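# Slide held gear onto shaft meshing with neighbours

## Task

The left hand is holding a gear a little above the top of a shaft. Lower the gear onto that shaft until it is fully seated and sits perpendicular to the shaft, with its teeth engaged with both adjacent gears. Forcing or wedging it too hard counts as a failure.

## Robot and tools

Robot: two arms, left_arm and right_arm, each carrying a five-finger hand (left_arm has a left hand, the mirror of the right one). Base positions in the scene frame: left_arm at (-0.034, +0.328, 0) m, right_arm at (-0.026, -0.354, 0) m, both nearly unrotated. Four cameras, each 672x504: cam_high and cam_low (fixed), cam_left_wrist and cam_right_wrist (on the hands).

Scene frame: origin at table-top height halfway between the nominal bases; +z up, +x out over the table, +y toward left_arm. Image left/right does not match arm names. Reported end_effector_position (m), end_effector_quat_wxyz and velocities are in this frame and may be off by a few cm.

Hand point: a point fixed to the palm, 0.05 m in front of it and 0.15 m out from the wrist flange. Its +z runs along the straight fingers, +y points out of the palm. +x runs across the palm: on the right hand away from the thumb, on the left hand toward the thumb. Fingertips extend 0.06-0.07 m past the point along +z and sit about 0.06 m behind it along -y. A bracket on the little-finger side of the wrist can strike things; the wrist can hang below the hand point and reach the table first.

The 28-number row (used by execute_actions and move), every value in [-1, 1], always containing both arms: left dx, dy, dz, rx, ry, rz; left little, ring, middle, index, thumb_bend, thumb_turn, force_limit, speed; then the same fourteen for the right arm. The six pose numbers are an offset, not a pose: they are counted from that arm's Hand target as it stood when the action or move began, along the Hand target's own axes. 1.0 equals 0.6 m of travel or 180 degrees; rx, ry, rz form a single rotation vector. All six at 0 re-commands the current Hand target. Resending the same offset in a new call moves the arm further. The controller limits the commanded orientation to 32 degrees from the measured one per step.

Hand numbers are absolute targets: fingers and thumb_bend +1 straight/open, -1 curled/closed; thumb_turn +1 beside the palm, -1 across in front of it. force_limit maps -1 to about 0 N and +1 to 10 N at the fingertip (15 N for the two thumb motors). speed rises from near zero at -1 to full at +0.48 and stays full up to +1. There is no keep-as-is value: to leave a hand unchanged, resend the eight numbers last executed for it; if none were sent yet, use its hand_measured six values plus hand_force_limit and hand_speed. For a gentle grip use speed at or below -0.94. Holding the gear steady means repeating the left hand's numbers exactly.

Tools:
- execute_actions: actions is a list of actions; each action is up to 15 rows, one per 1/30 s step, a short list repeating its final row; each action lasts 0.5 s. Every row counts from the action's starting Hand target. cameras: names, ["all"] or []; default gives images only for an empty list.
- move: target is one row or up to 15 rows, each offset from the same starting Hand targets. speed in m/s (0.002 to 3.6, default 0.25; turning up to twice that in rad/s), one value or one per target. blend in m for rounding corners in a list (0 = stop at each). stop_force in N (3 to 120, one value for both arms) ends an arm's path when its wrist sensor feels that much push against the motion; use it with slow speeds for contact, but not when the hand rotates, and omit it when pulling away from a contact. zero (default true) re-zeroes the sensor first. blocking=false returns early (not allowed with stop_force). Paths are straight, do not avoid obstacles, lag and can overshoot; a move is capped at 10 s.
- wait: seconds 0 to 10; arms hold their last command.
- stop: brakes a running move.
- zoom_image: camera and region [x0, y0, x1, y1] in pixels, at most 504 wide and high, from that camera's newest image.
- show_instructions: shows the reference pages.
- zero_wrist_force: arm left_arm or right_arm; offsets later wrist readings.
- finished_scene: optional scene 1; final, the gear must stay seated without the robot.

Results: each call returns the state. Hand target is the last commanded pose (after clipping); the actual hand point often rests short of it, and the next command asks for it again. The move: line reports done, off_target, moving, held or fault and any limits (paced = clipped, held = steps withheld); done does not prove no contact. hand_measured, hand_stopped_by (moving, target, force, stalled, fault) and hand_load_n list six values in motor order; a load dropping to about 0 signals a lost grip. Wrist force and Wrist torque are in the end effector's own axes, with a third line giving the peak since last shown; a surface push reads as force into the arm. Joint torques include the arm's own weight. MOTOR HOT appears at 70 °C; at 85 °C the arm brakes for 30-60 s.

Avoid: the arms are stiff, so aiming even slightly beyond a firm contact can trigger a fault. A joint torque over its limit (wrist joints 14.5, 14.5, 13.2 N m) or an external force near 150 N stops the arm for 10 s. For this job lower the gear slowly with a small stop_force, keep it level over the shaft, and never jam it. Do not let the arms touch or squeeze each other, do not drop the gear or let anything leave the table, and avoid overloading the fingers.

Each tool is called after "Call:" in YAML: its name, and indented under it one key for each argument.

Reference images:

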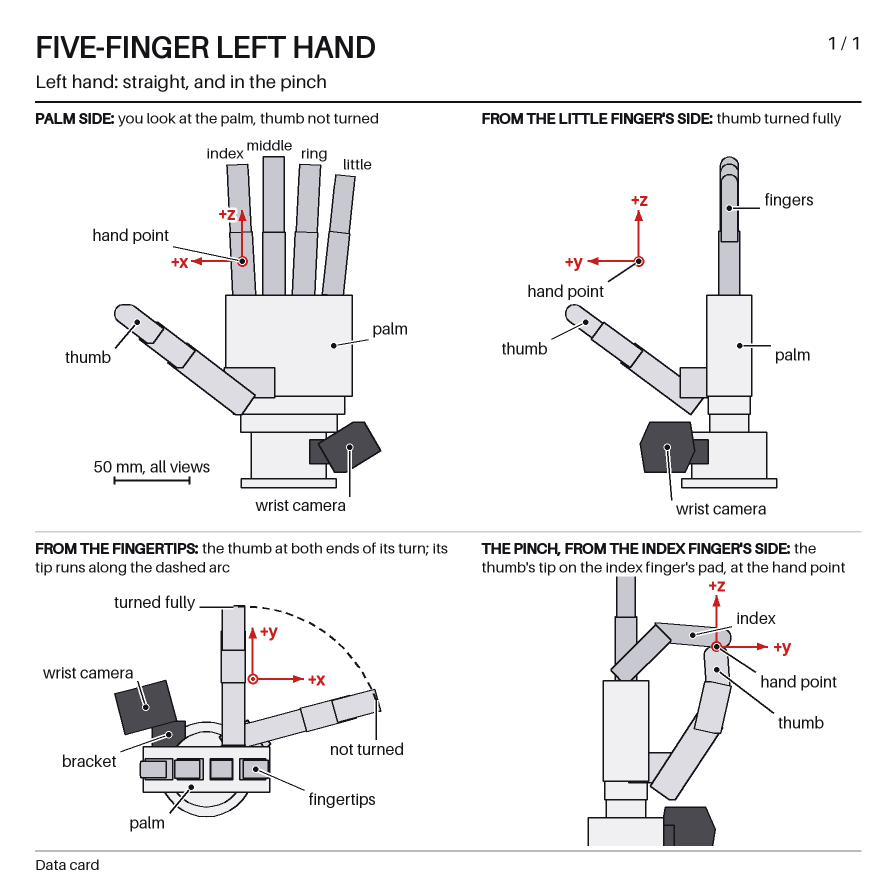

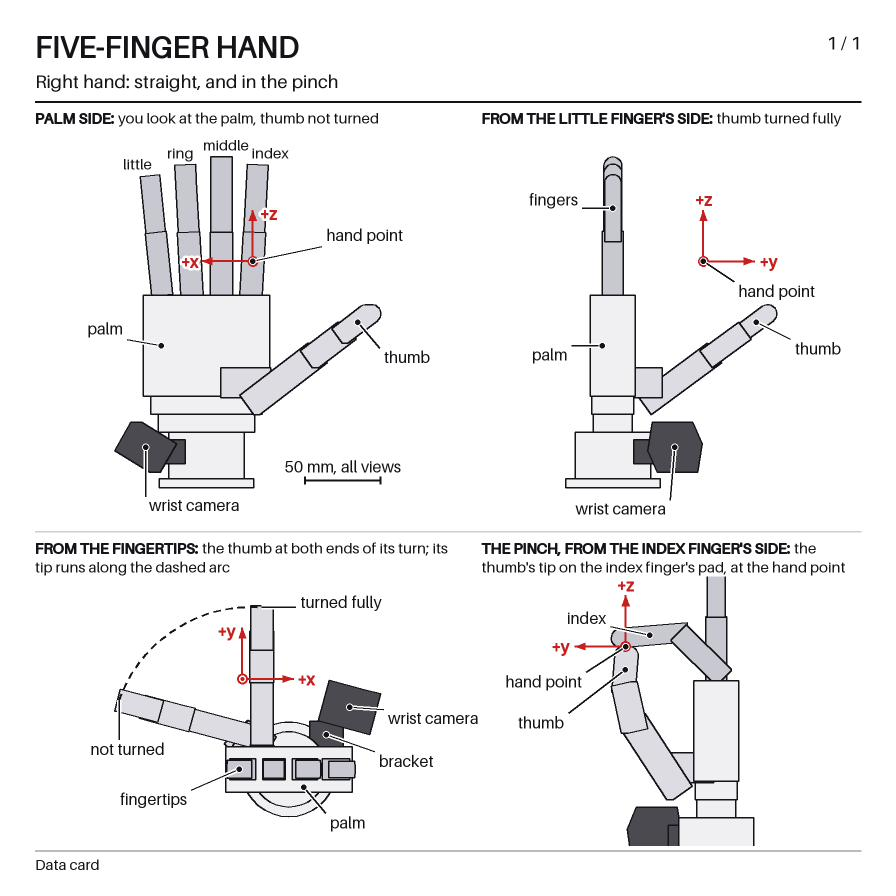

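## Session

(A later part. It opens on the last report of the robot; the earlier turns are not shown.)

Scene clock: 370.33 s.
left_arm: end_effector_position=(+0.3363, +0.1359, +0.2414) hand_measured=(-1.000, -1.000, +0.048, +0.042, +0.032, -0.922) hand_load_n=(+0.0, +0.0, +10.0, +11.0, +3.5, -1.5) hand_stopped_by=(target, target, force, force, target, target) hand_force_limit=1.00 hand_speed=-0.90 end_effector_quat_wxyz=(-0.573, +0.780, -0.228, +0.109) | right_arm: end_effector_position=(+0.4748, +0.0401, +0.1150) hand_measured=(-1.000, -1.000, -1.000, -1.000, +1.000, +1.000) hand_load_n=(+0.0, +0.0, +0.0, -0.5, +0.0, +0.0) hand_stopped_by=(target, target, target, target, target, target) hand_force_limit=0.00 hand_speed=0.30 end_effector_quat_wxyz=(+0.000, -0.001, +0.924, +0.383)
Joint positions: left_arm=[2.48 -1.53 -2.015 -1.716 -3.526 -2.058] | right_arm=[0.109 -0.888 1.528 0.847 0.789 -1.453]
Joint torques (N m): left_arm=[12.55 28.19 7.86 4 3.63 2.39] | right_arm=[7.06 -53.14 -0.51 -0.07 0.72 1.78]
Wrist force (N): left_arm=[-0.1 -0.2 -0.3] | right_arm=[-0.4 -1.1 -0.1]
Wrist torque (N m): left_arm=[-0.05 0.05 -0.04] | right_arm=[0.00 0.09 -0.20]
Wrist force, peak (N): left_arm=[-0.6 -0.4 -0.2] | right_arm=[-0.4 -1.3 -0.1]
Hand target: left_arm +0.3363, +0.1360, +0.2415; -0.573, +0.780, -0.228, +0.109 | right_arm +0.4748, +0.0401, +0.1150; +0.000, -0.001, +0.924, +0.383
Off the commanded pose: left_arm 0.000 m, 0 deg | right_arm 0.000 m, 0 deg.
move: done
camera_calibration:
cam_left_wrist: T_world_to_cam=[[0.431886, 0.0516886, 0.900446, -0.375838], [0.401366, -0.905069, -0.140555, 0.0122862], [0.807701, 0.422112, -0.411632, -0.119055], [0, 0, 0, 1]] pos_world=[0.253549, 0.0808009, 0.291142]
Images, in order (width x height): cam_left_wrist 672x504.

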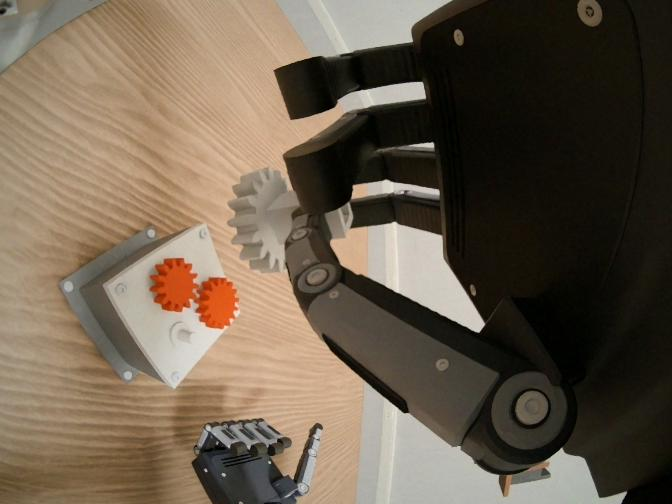

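Call:
zoom_image:
  camera: "cam_left_wrist"
  region: [100, 270, 140, 310]

Call:
zoom_image:
  camera: "cam_left_wrist"
  region: [155, 355, 195, 395]

Call:
zoom_image:
  camera: "cam_left_wrist"
  region: [185, 210, 225, 250]

Call:
zoom_image:
  camera: "cam_left_wrist"
  region: [50, 265, 90, 305]

Call:
zoom_image:
  camera: "cam_left_wrist"
  region: [105, 355, 145, 395]

Call:
zoom_image:
  camera: "cam_left_wrist"
  region: [160, 310, 210, 360]

Call:
zoom_image:
  camera: "cam_left_wrist"
  region: [220, 310, 250, 340]

Scaled by 12.600 from the camera's 672x504 image, which has a finer 960x720 frame.

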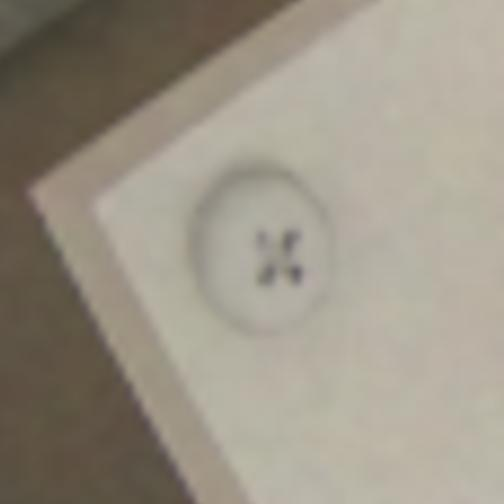

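Scaled by 12.600 from the camera's 672x504 image, which has a finer 960x720 frame.

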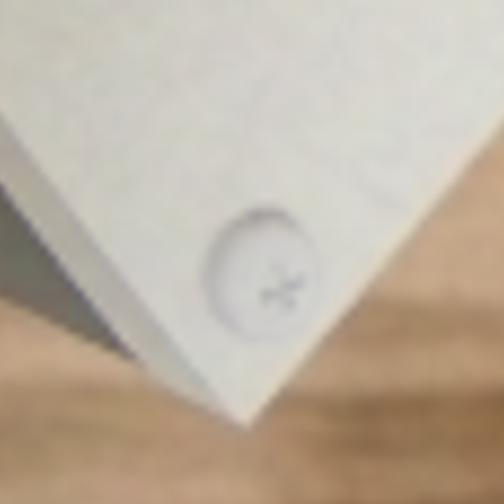

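Scaled by 12.600 from the camera's 672x504 image, which has a finer 960x720 frame.

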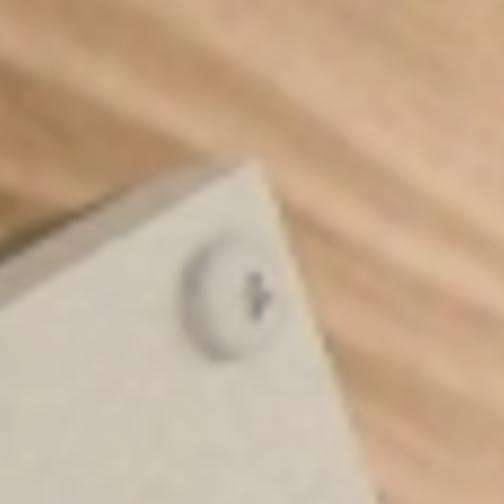

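Scaled by 12.600 from the camera's 672x504 image, which has a finer 960x720 frame.

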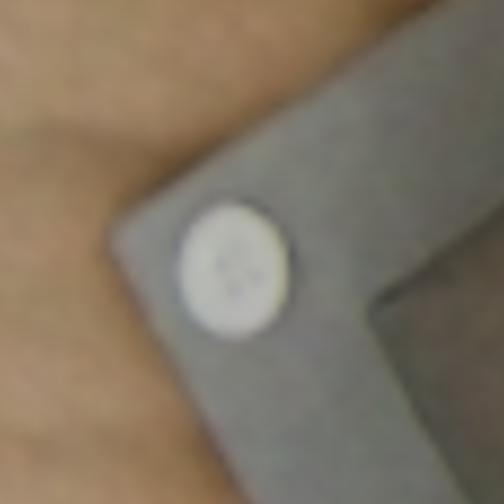

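Scaled by 12.600 from the camera's 672x504 image, which has a finer 960x720 frame.

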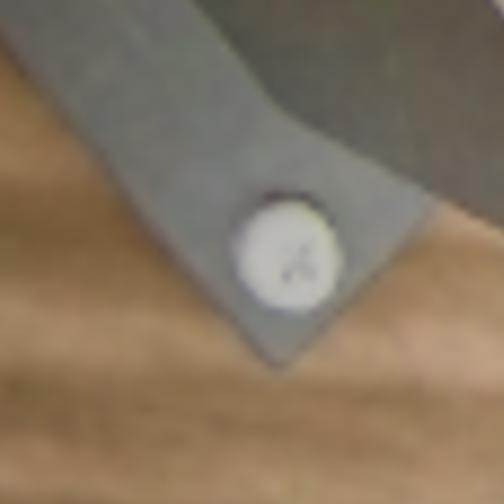

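Scaled by 10.080 from the camera's 672x504 image, which has a finer 960x720 frame.

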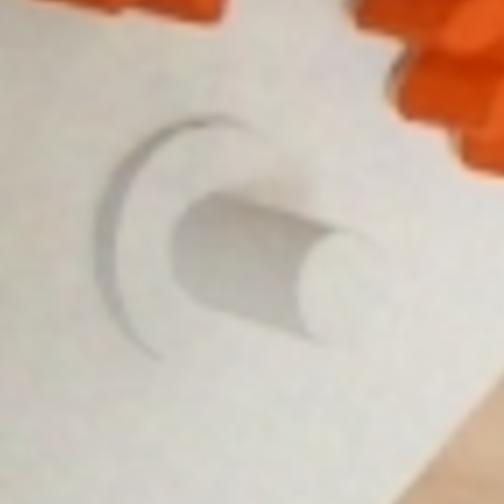

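Scaled by 16.800 from the camera's 672x504 image, which has a finer 960x720 frame.

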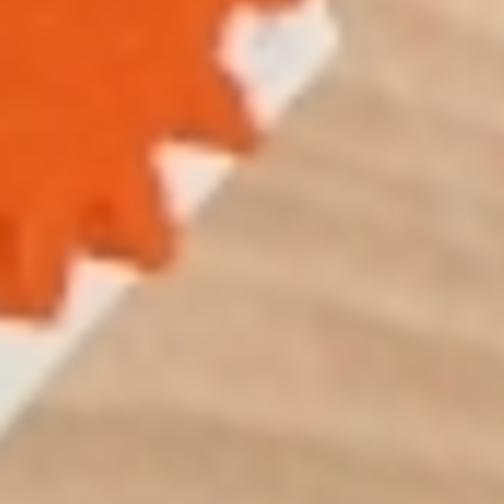

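Call:
zoom_image:
  camera: "cam_left_wrist"
  region: [255, 195, 305, 255]

Call:
zoom_image:
  camera: "cam_left_wrist"
  region: [320, 190, 370, 250]

Call:
zoom_image:
  camera: "cam_left_wrist"
  region: [222, 160, 282, 220]

Call:
zoom_image:
  camera: "cam_left_wrist"
  region: [222, 215, 292, 285]

Scaled by 8.400 from the camera's 672x504 image, which has a finer 960x720 frame.

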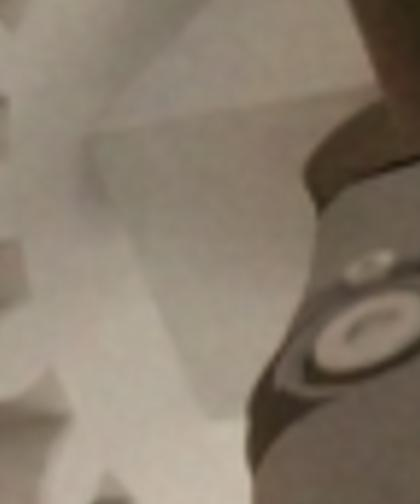

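Scaled by 8.400 from the camera's 672x504 image, which has a finer 960x720 frame.

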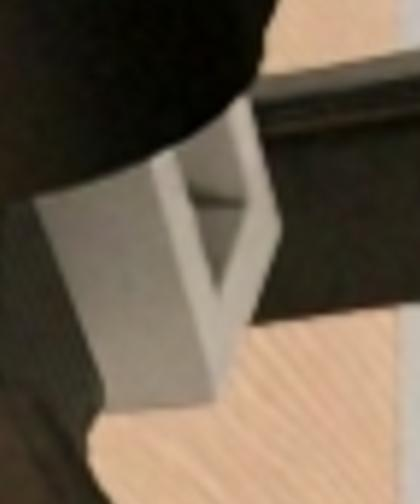

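Scaled by 8.400 from the camera's 672x504 image, which has a finer 960x720 frame.

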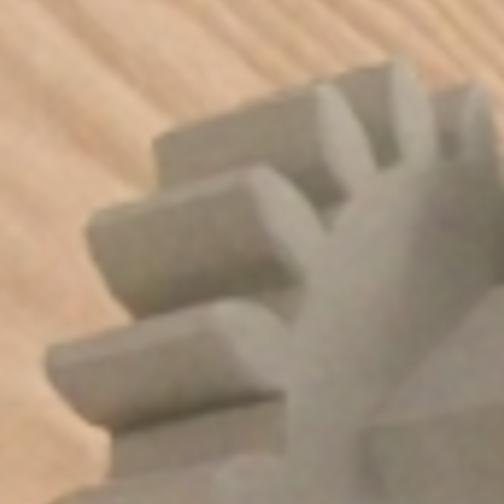

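Scaled by 7.200 from the camera's 672x504 image, which has a finer 960x720 frame.

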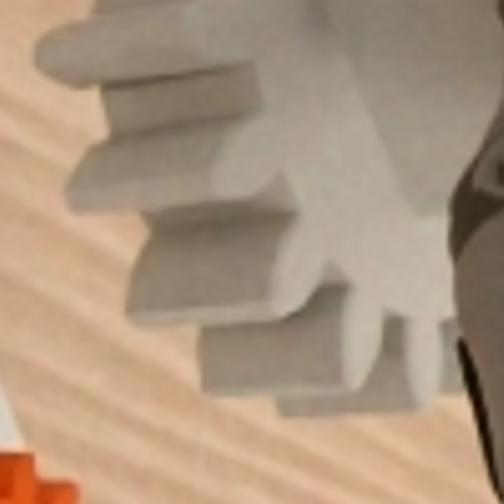

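Call:
move:
  target: [0.1055,0.0988,-0.0306,0.0092,-0.0037,0.00827,-1,-1,0.048,0.040,0.032,-0.922,1.0,-0.9,0,0,0,0,0,0,-1,-1,-1,-1,1,1,0,0.3]
  speed: 0.06
  cameras: ["cam_left_wrist", "cam_right_wrist"]

Call:
zoom_image:
  camera: "cam_right_wrist"
  region: [440, 5, 600, 145]

Call:
zoom_image:
  camera: "cam_left_wrist"
  region: [140, 130, 300, 300]

Scene clock: 465.50 s.
left_arm: end_effector_position=(+0.3698, +0.0759, +0.1857) hand_measured=(-1.000, -1.000, +0.048, +0.042, +0.032, -0.922) hand_load_n=(+0.0, +0.0, +10.0, +11.0, +3.5, -1.0) hand_stopped_by=(target, target, force, force, target, target) hand_force_limit=1.00 hand_speed=-0.90 end_effector_quat_wxyz=(-0.587, +0.769, -0.234, +0.101) | right_arm: end_effector_position=(+0.4748, +0.0401, +0.1150) hand_measured=(-1.000, -1.000, -1.000, -1.000, +1.000, +1.000) hand_load_n=(+0.0, +0.0, +0.0, +0.0, -0.5, +0.0) hand_stopped_by=(target, target, target, target, target, target) hand_force_limit=0.00 hand_speed=0.30 end_effector_quat_wxyz=(+0.000, -0.001, +0.924, +0.383)
Joint positions: left_arm=[2.423 -1.781 -1.873 -1.784 -3.542 -2.213] | right_arm=[0.109 -0.888 1.528 0.847 0.789 -1.453]
Joint torques (N m): left_arm=[-12.87 21.07 30.49 -0.7 -0.51 -2.36] | right_arm=[7.15 -53.45 -1.06 0.03 0.76 1.84]
Wrist force (N): left_arm=[0.2 -0.2 -0.1] | right_arm=[-0.6 -0.9 -0.1]
Wrist torque (N m): left_arm=[-0.02 -0.01 0.08] | right_arm=[0.01 0.11 -0.20]
Wrist force, peak (N): left_arm=[-0.5 -0.3 -0.2] | right_arm=[-0.5 -1.4 0.1]
Hand target: left_arm +0.3698, +0.0758, +0.1857; -0.587, +0.769, -0.234, +0.101 | right_arm +0.4748, +0.0401, +0.1150; +0.000, -0.001, +0.924, +0.383
Off the commanded pose: left_arm 0.000 m, 0 deg | right_arm 0.000 m, 0 deg.
move: done
camera_calibration:
cam_left_wrist: T_world_to_cam=[[0.441569, 0.0166753, 0.897073, -0.337378], [0.399533, -0.898882, -0.179954, -0.055742], [0.803362, 0.437872, -0.403581, -0.144766], [0, 0, 0, 1]] pos_world=[0.287546, 0.0189094, 0.234197]
cam_right_wrist: T_world_to_cam=[[-0.229544, 0.648095, 0.726142, 0.00113177], [0.839272, -0.246009, 0.484873, -0.44057], [0.492881, 0.72073, -0.487459, -0.0920085], [0, 0, 0, 1]] pos_world=[0.415367, -0.0428041, 0.167948]
Images, in order (width x height): cam_left_wrist 672x504, cam_right_wrist 672x504.

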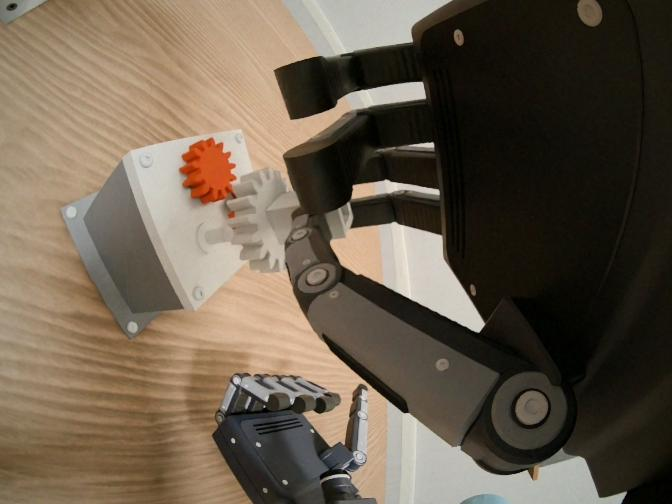

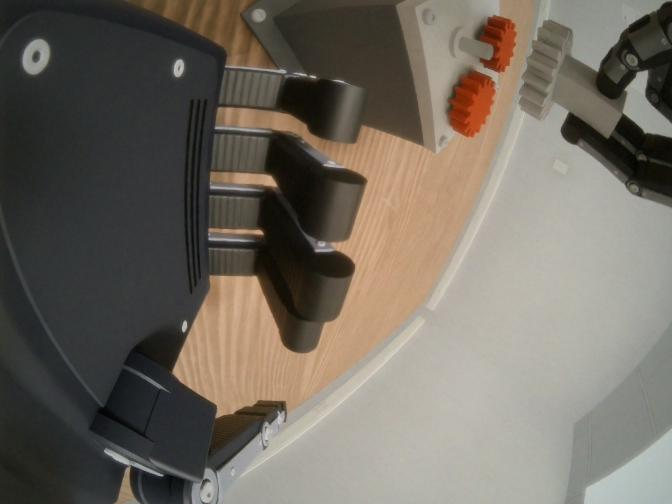

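Scaled by 3.150 from the camera's 672x504 image, which has a finer 960x720 frame.

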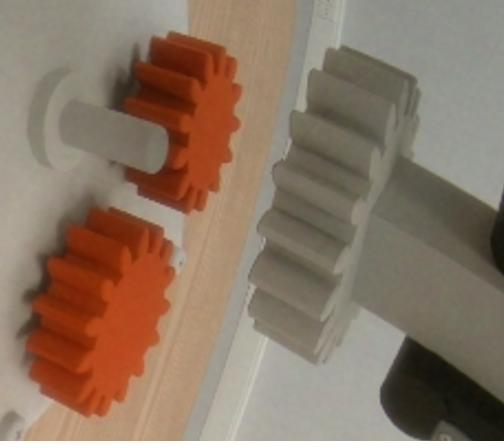

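Scaled by 2.965 from the camera's 672x504 image, which has a finer 960x720 frame.

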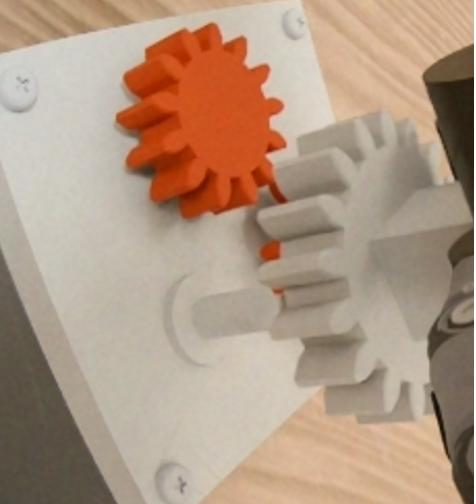

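Call:
zoom_image:
  camera: "cam_right_wrist"
  region: [515, 10, 585, 70]

Call:
zoom_image:
  camera: "cam_right_wrist"
  region: [510, 65, 580, 125]

Call:
zoom_image:
  camera: "cam_right_wrist"
  region: [445, 20, 505, 70]

Call:
zoom_image:
  camera: "cam_left_wrist"
  region: [190, 210, 260, 270]

Call:
zoom_image:
  camera: "cam_right_wrist"
  region: [545, 40, 635, 150]

Scaled by 7.200 from the camera's 672x504 image, which has a finer 960x720 frame.

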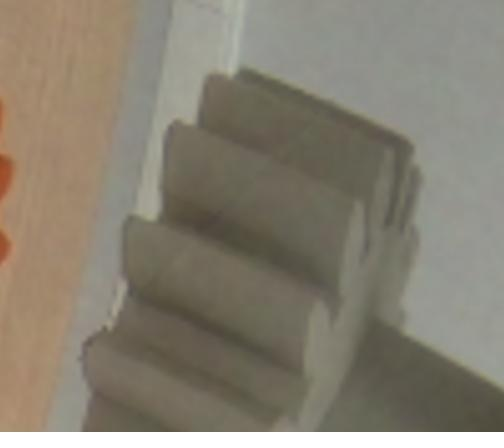

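Scaled by 7.200 from the camera's 672x504 image, which has a finer 960x720 frame.

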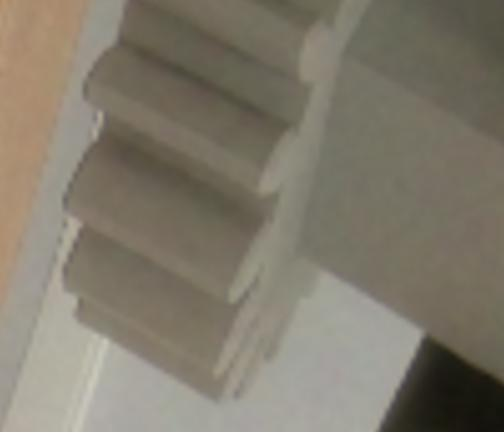

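Scaled by 8.400 from the camera's 672x504 image, which has a finer 960x720 frame.

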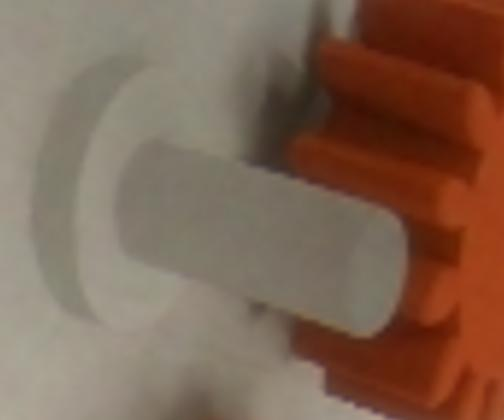

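Scaled by 7.200 from the camera's 672x504 image, which has a finer 960x720 frame.

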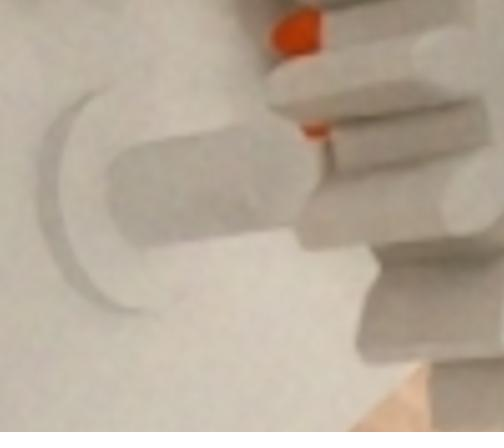

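Scaled by 4.582 from the camera's 672x504 image, which has a finer 960x720 frame.

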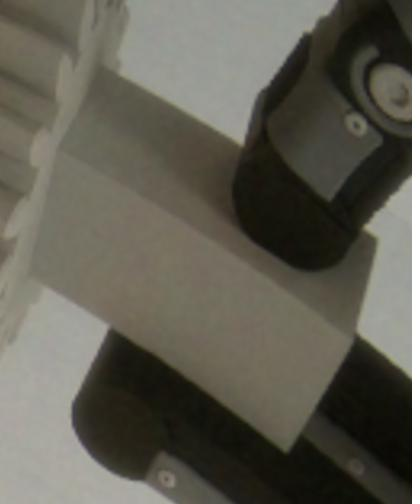

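Call:
move:
  target: [0.00707,0.01805,0.00648,0,0,0,-1,-1,0.048,0.040,0.032,-0.922,1.0,-0.9,0,0,0,0,0,0,-1,-1,-1,-1,1,1,0,0.3]
  speed: 0.05
  cameras: ["cam_left_wrist", "cam_right_wrist"]

Call:
zoom_image:
  camera: "cam_right_wrist"
  region: [440, 5, 600, 145]

Call:
zoom_image:
  camera: "cam_right_wrist"
  region: [530, 30, 620, 140]

Call:
zoom_image:
  camera: "cam_left_wrist"
  region: [200, 200, 260, 260]

Call:
zoom_image:
  camera: "cam_left_wrist"
  region: [140, 130, 300, 300]

Call:
zoom_image:
  camera: "cam_right_wrist"
  region: [500, 5, 570, 65]

Call:
zoom_image:
  camera: "cam_right_wrist"
  region: [495, 60, 565, 120]

Scene clock: 509.80 s.
left_arm: end_effector_position=(+0.3726, +0.0750, +0.1739) hand_measured=(-1.000, -1.000, +0.048, +0.042, +0.032, -0.922) hand_load_n=(+0.0, +0.0, +10.0, +11.0, +3.5, -1.0) hand_stopped_by=(target, target, force, force, target, target) hand_force_limit=1.00 hand_speed=-0.90 end_effector_quat_wxyz=(-0.587, +0.769, -0.234, +0.101) | right_arm: end_effector_position=(+0.4748, +0.0401, +0.1150) hand_measured=(-1.000, -1.000, -1.000, -1.000, +1.000, +1.000) hand_load_n=(+0.0, +0.0, +0.0, +0.0, +0.0, +0.0) hand_stopped_by=(target, target, target, target, target, target) hand_force_limit=0.00 hand_speed=0.30 end_effector_quat_wxyz=(+0.000, -0.001, +0.924, +0.383)
Joint positions: left_arm=[2.425 -1.801 -1.884 -1.75 -3.54 -2.209] | right_arm=[0.109 -0.888 1.528 0.847 0.789 -1.453]
Joint torques (N m): left_arm=[11.89 21.95 7.24 3.52 3.39 2.04] | right_arm=[7.46 -53.28 -1.12 0.11 0.71 1.76]
Wrist force (N): left_arm=[0.3 -0.1 0.0] | right_arm=[-0.3 -0.9 0.0]
Wrist torque (N m): left_arm=[-0.04 -0.02 0.09] | right_arm=[0.03 0.07 -0.18]
Wrist force, peak (N): left_arm=[0.4 -0.5 -0.1] | right_arm=[-0.3 -1.3 0.1]
Hand target: left_arm +0.3726, +0.0749, +0.1737; -0.587, +0.769, -0.234, +0.101 | right_arm +0.4748, +0.0401, +0.1150; +0.000, -0.001, +0.924, +0.383
Off the commanded pose: left_arm 0.000 m, 0 deg | right_arm 0.000 m, 0 deg.
move: done
camera_calibration:
cam_left_wrist: T_world_to_cam=[[0.441586, 0.0166334, 0.897065, -0.327925], [0.399585, -0.898844, -0.180032, -0.0598995], [0.803327, 0.437953, -0.403563, -0.151376], [0, 0, 0, 1]] pos_world=[0.290346, 0.0179097, 0.222297]
cam_right_wrist: T_world_to_cam=[[-0.229544, 0.648095, 0.726142, 0.00113177], [0.839272, -0.246009, 0.484873, -0.44057], [0.492881, 0.72073, -0.487459, -0.0920085], [0, 0, 0, 1]] pos_world=[0.415367, -0.0428041, 0.167948]
Images, in order (width x height): cam_left_wrist 672x504, cam_right_wrist 672x504.

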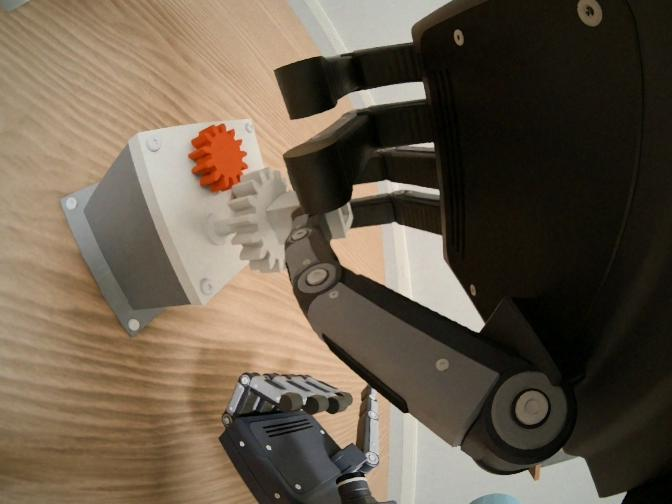

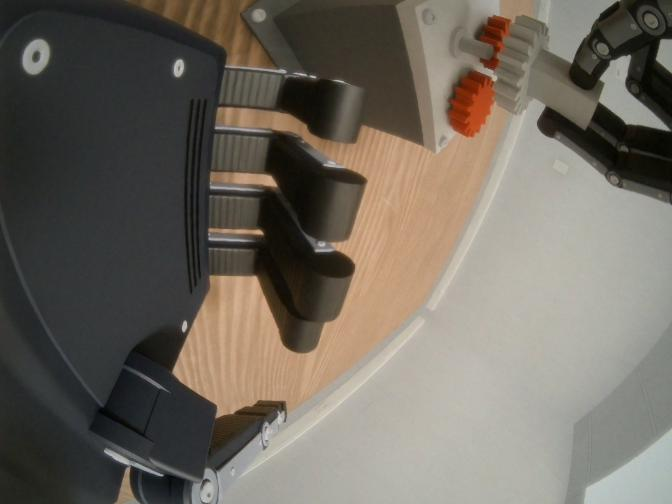

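Scaled by 3.150 from the camera's 672x504 image, which has a finer 960x720 frame.

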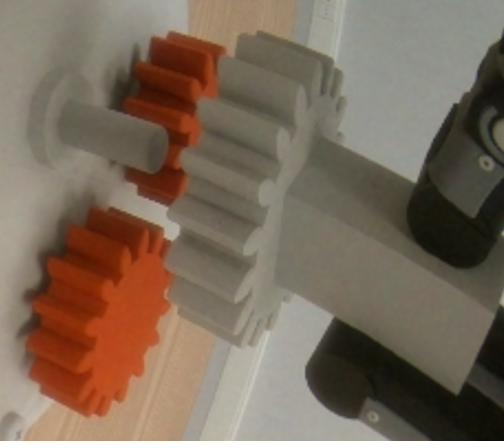

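Scaled by 4.582 from the camera's 672x504 image, which has a finer 960x720 frame.

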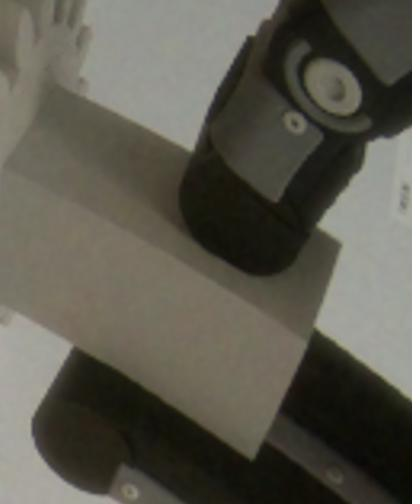

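Scaled by 8.400 from the camera's 672x504 image, which has a finer 960x720 frame.

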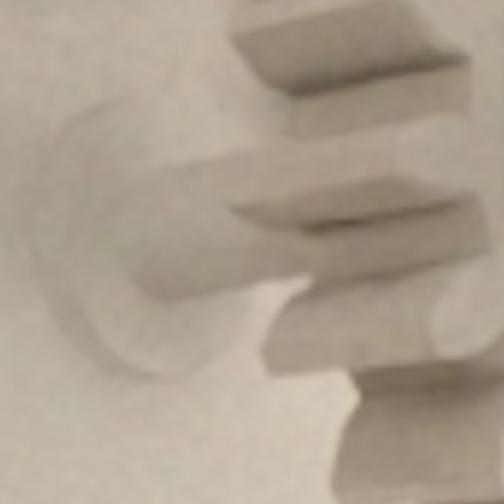

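Scaled by 2.965 from the camera's 672x504 image, which has a finer 960x720 frame.

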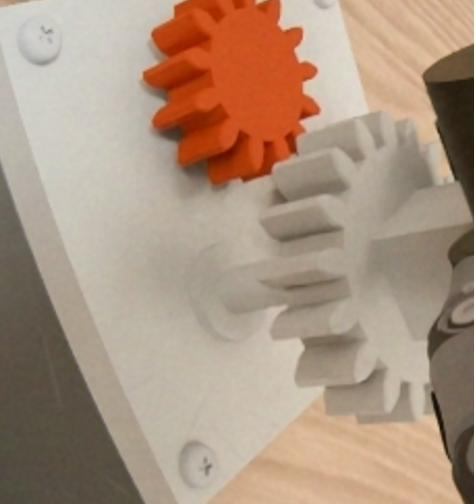

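Scaled by 7.200 from the camera's 672x504 image, which has a finer 960x720 frame.

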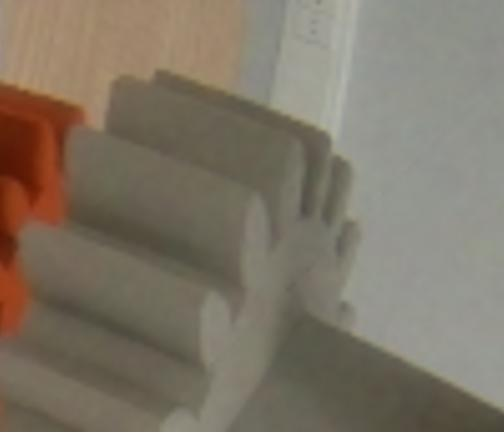

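Scaled by 7.200 from the camera's 672x504 image, which has a finer 960x720 frame.

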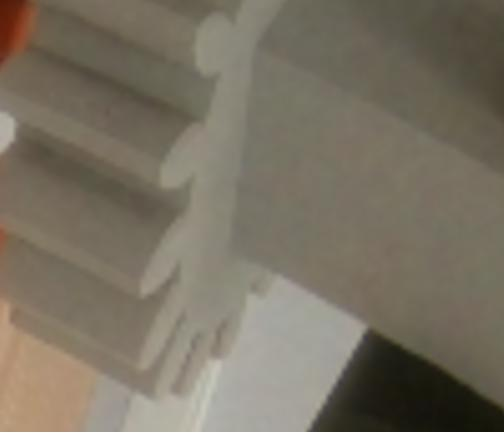

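Call:
zoom_image:
  camera: "cam_left_wrist"
  region: [200, 205, 245, 250]

Call:
zoom_image:
  camera: "cam_right_wrist"
  region: [445, 20, 505, 70]

Scaled by 11.200 from the camera's 672x504 image, which has a finer 960x720 frame.

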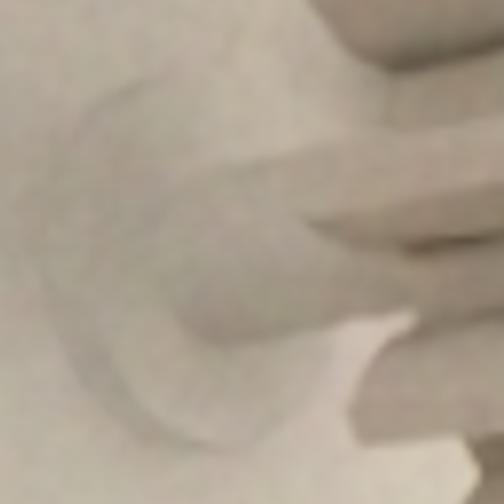

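Scaled by 8.400 from the camera's 672x504 image, which has a finer 960x720 frame.

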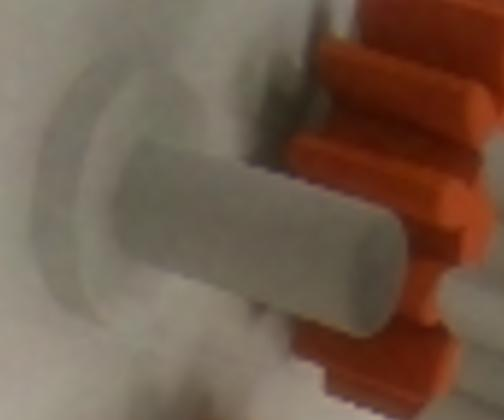

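Call:
zoom_image:
  camera: "cam_left_wrist"
  region: [185, 115, 255, 195]

Call:
zoom_image:
  camera: "cam_right_wrist"
  region: [442, 65, 502, 145]

Call:
zoom_image:
  camera: "cam_left_wrist"
  region: [225, 160, 295, 230]

Call:
zoom_image:
  camera: "cam_left_wrist"
  region: [225, 210, 295, 280]

Scaled by 6.300 from the camera's 672x504 image, which has a finer 960x720 frame.

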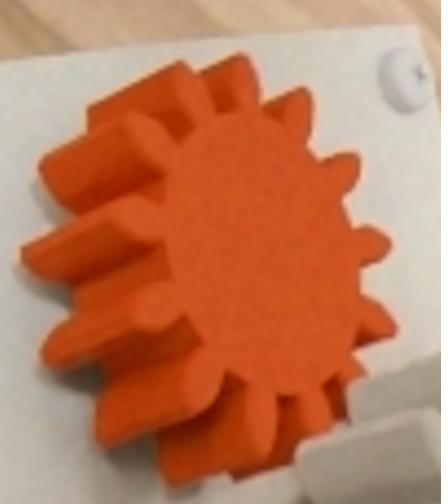

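Scaled by 6.300 from the camera's 672x504 image, which has a finer 960x720 frame.

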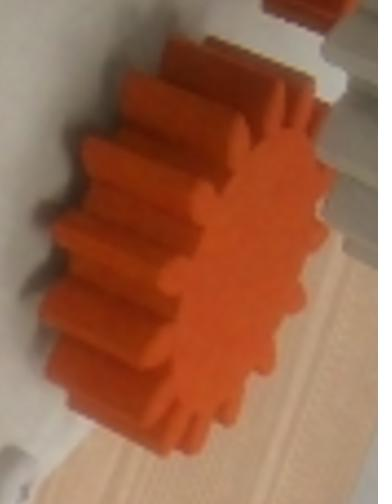

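Scaled by 7.200 from the camera's 672x504 image, which has a finer 960x720 frame.

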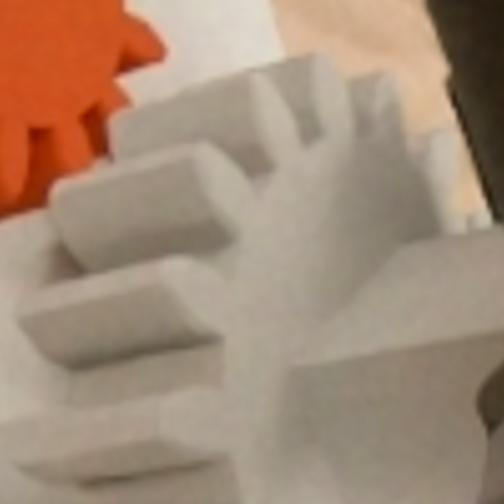

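Scaled by 7.200 from the camera's 672x504 image, which has a finer 960x720 frame.

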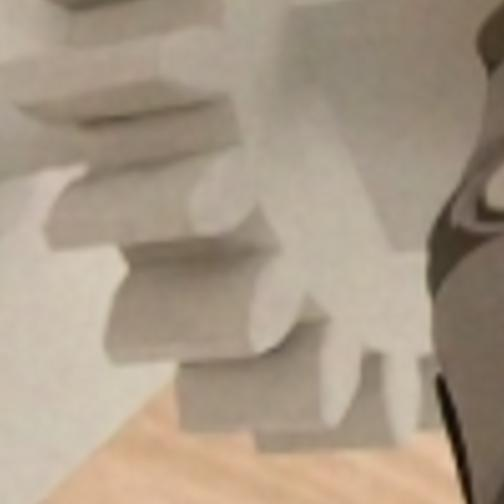

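Call:
zoom_image:
  camera: "cam_right_wrist"
  region: [462, 68, 502, 108]

Call:
zoom_image:
  camera: "cam_right_wrist"
  region: [458, 103, 498, 143]

Call:
zoom_image:
  camera: "cam_high"
  region: [296, 160, 346, 205]

Scaled by 12.600 from the camera's 672x504 image, which has a finer 960x720 frame.

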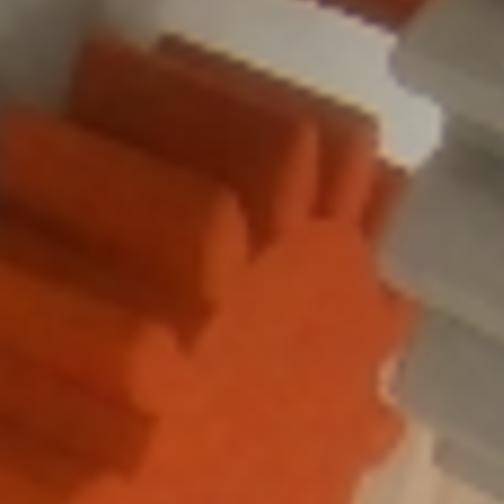

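Scaled by 12.600 from the camera's 672x504 image, which has a finer 960x720 frame.

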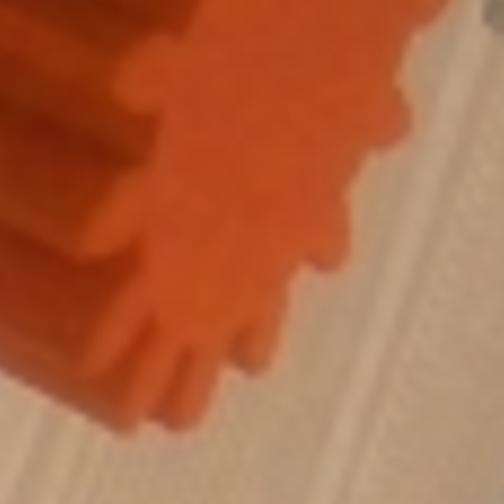

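This scene's latest camera images include none from cam_high. They are from: cam_left_wrist, cam_right_wrist. cam_high's image comes with the result of a call that names it in "cameras".

Call:
move:
  target: [-0.1149,-0.1135,0.0281,0,0,0,-1,-1,0.048,0.040,0.032,-0.922,1.0,-0.9,0,0,0,0,0,0,-1,-1,-1,-1,1,1,0,0.3]
  speed: 0.12
  cameras: ["cam_left_wrist", "cam_high"]

Call:
zoom_image:
  camera: "cam_left_wrist"
  region: [140, 250, 250, 360]

Call:
zoom_image:
  camera: "cam_high"
  region: [296, 160, 346, 210]

Scene clock: 619.70 s.
left_arm: end_effector_position=(+0.3363, +0.1360, +0.2416) hand_measured=(-1.000, -1.000, +0.048, +0.042, +0.032, -0.922) hand_load_n=(+0.0, +0.0, +10.0, +11.0, +3.5, -1.0) hand_stopped_by=(target, target, force, force, target, target) hand_force_limit=1.00 hand_speed=-0.90 end_effector_quat_wxyz=(-0.587, +0.769, -0.234, +0.101) | right_arm: end_effector_position=(+0.4748, +0.0401, +0.1150) hand_measured=(-1.000, -1.000, -1.000, -1.000, +1.000, +1.000) hand_load_n=(+0.0, +0.0, +0.0, +0.0, +0.0, +0.0) hand_stopped_by=(target, target, target, target, target, target) hand_force_limit=0.00 hand_speed=0.30 end_effector_quat_wxyz=(+0.000, -0.001, +0.924, +0.383)
Joint positions: left_arm=[2.473 -1.553 -1.991 -1.8 -3.51 -2.11] | right_arm=[0.109 -0.888 1.528 0.847 0.789 -1.453]
Joint torques (N m): left_arm=[11.26 28.63 9.8 -0.26 3.66 2.32] | right_arm=[7.04 -53.1 -1.08 0.08 0.77 1.86]
Wrist force (N): left_arm=[-0.1 -0.3 -0.2] | right_arm=[-0.3 -0.8 -0.1]
Wrist torque (N m): left_arm=[-0.09 0.06 -0.06] | right_arm=[0.04 0.07 -0.18]
Wrist force, peak (N): left_arm=[-0.5 -0.6 -0.1] | right_arm=[-0.7 -1.2 0.0]
Hand target: left_arm +0.3362, +0.1360, +0.2417; -0.587, +0.769, -0.234, +0.101 | right_arm +0.4748, +0.0401, +0.1150; +0.000, -0.001, +0.924, +0.383
Off the commanded pose: left_arm 0.000 m, 0 deg | right_arm 0.000 m, 0 deg.
move: done
camera_calibration:
cam_left_wrist: T_world_to_cam=[[0.441586, 0.0166334, 0.897065, -0.373731], [0.399585, -0.898844, -0.180032, 0.0216411], [0.803327, 0.437953, -0.403563, -0.121568], [0, 0, 0, 1]] pos_world=[0.254046, 0.0789097, 0.290097]
Images, in order (width x height): cam_high 672x504, cam_left_wrist 672x504.

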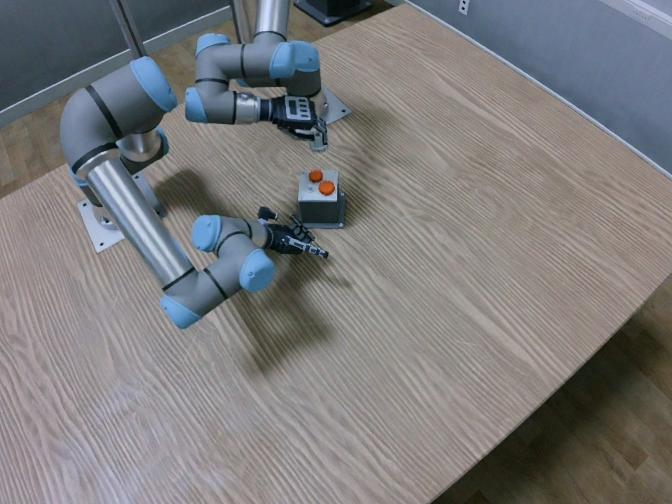

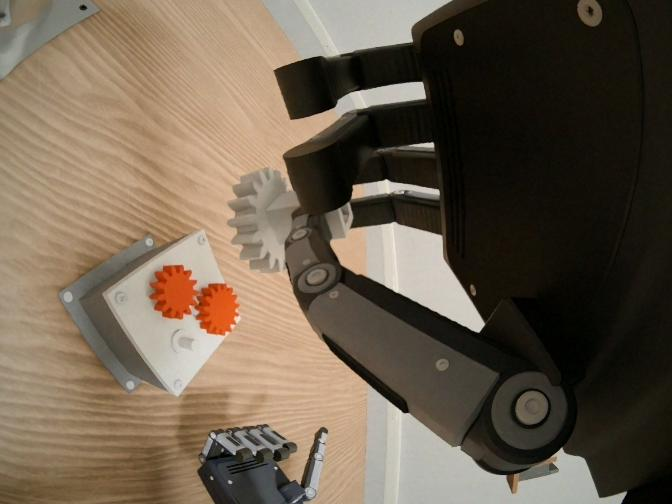

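Scaled by 4.582 from the camera's 672x504 image, which has a finer 960x720 frame.

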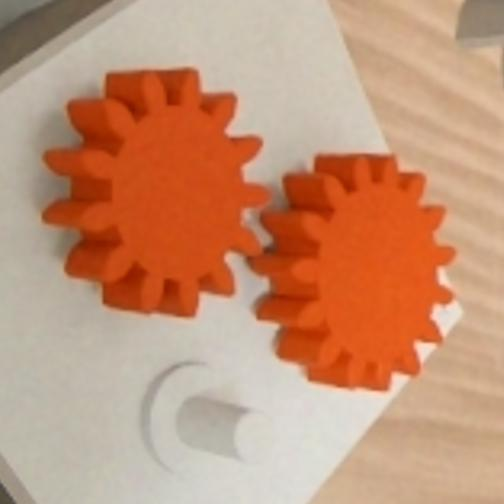

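Scaled by 10.080 from the camera's 672x504 image, which has a finer 960x720 frame.

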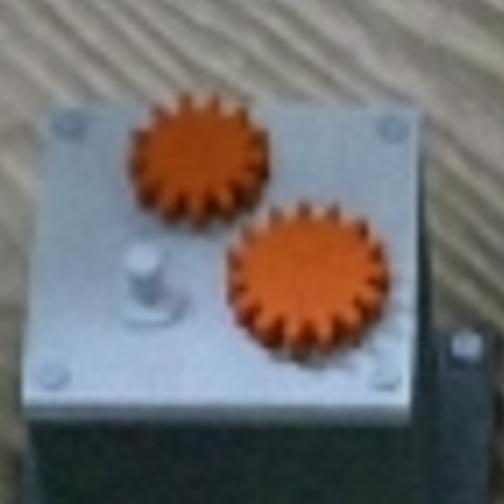

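Call:
zoom_image:
  camera: "cam_left_wrist"
  region: [145, 260, 205, 325]

Call:
zoom_image:
  camera: "cam_left_wrist"
  region: [190, 278, 245, 340]

Call:
zoom_image:
  camera: "cam_left_wrist"
  region: [165, 320, 205, 360]

Call:
zoom_image:
  camera: "cam_left_wrist"
  region: [225, 160, 300, 280]

Scaled by 7.754 from the camera's 672x504 image, which has a finer 960x720 frame.

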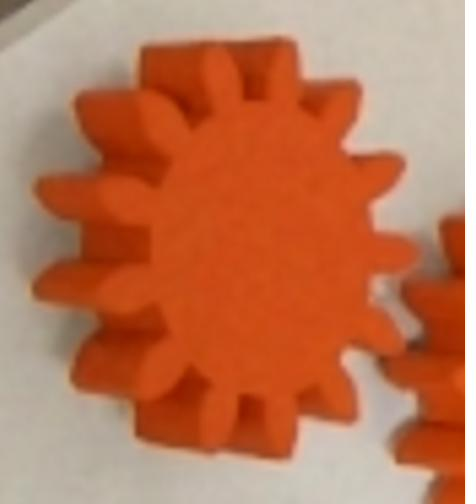

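Scaled by 8.129 from the camera's 672x504 image, which has a finer 960x720 frame.

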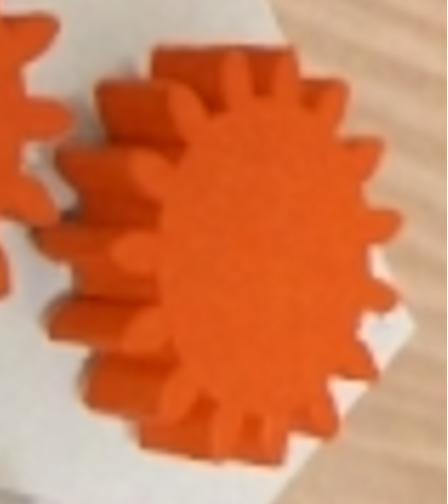

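Scaled by 12.600 from the camera's 672x504 image, which has a finer 960x720 frame.

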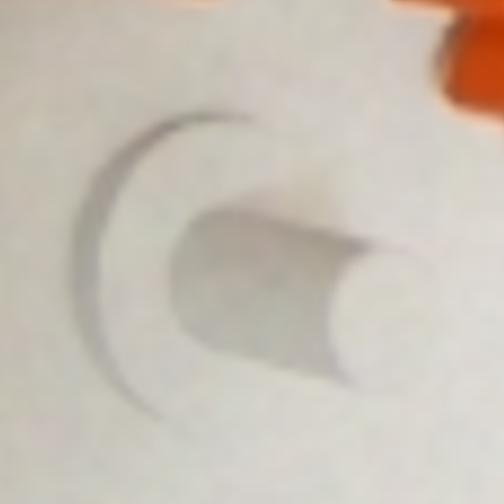

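Scaled by 4.200 from the camera's 672x504 image, which has a finer 960x720 frame.

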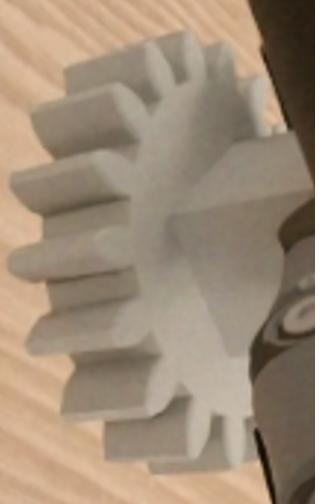

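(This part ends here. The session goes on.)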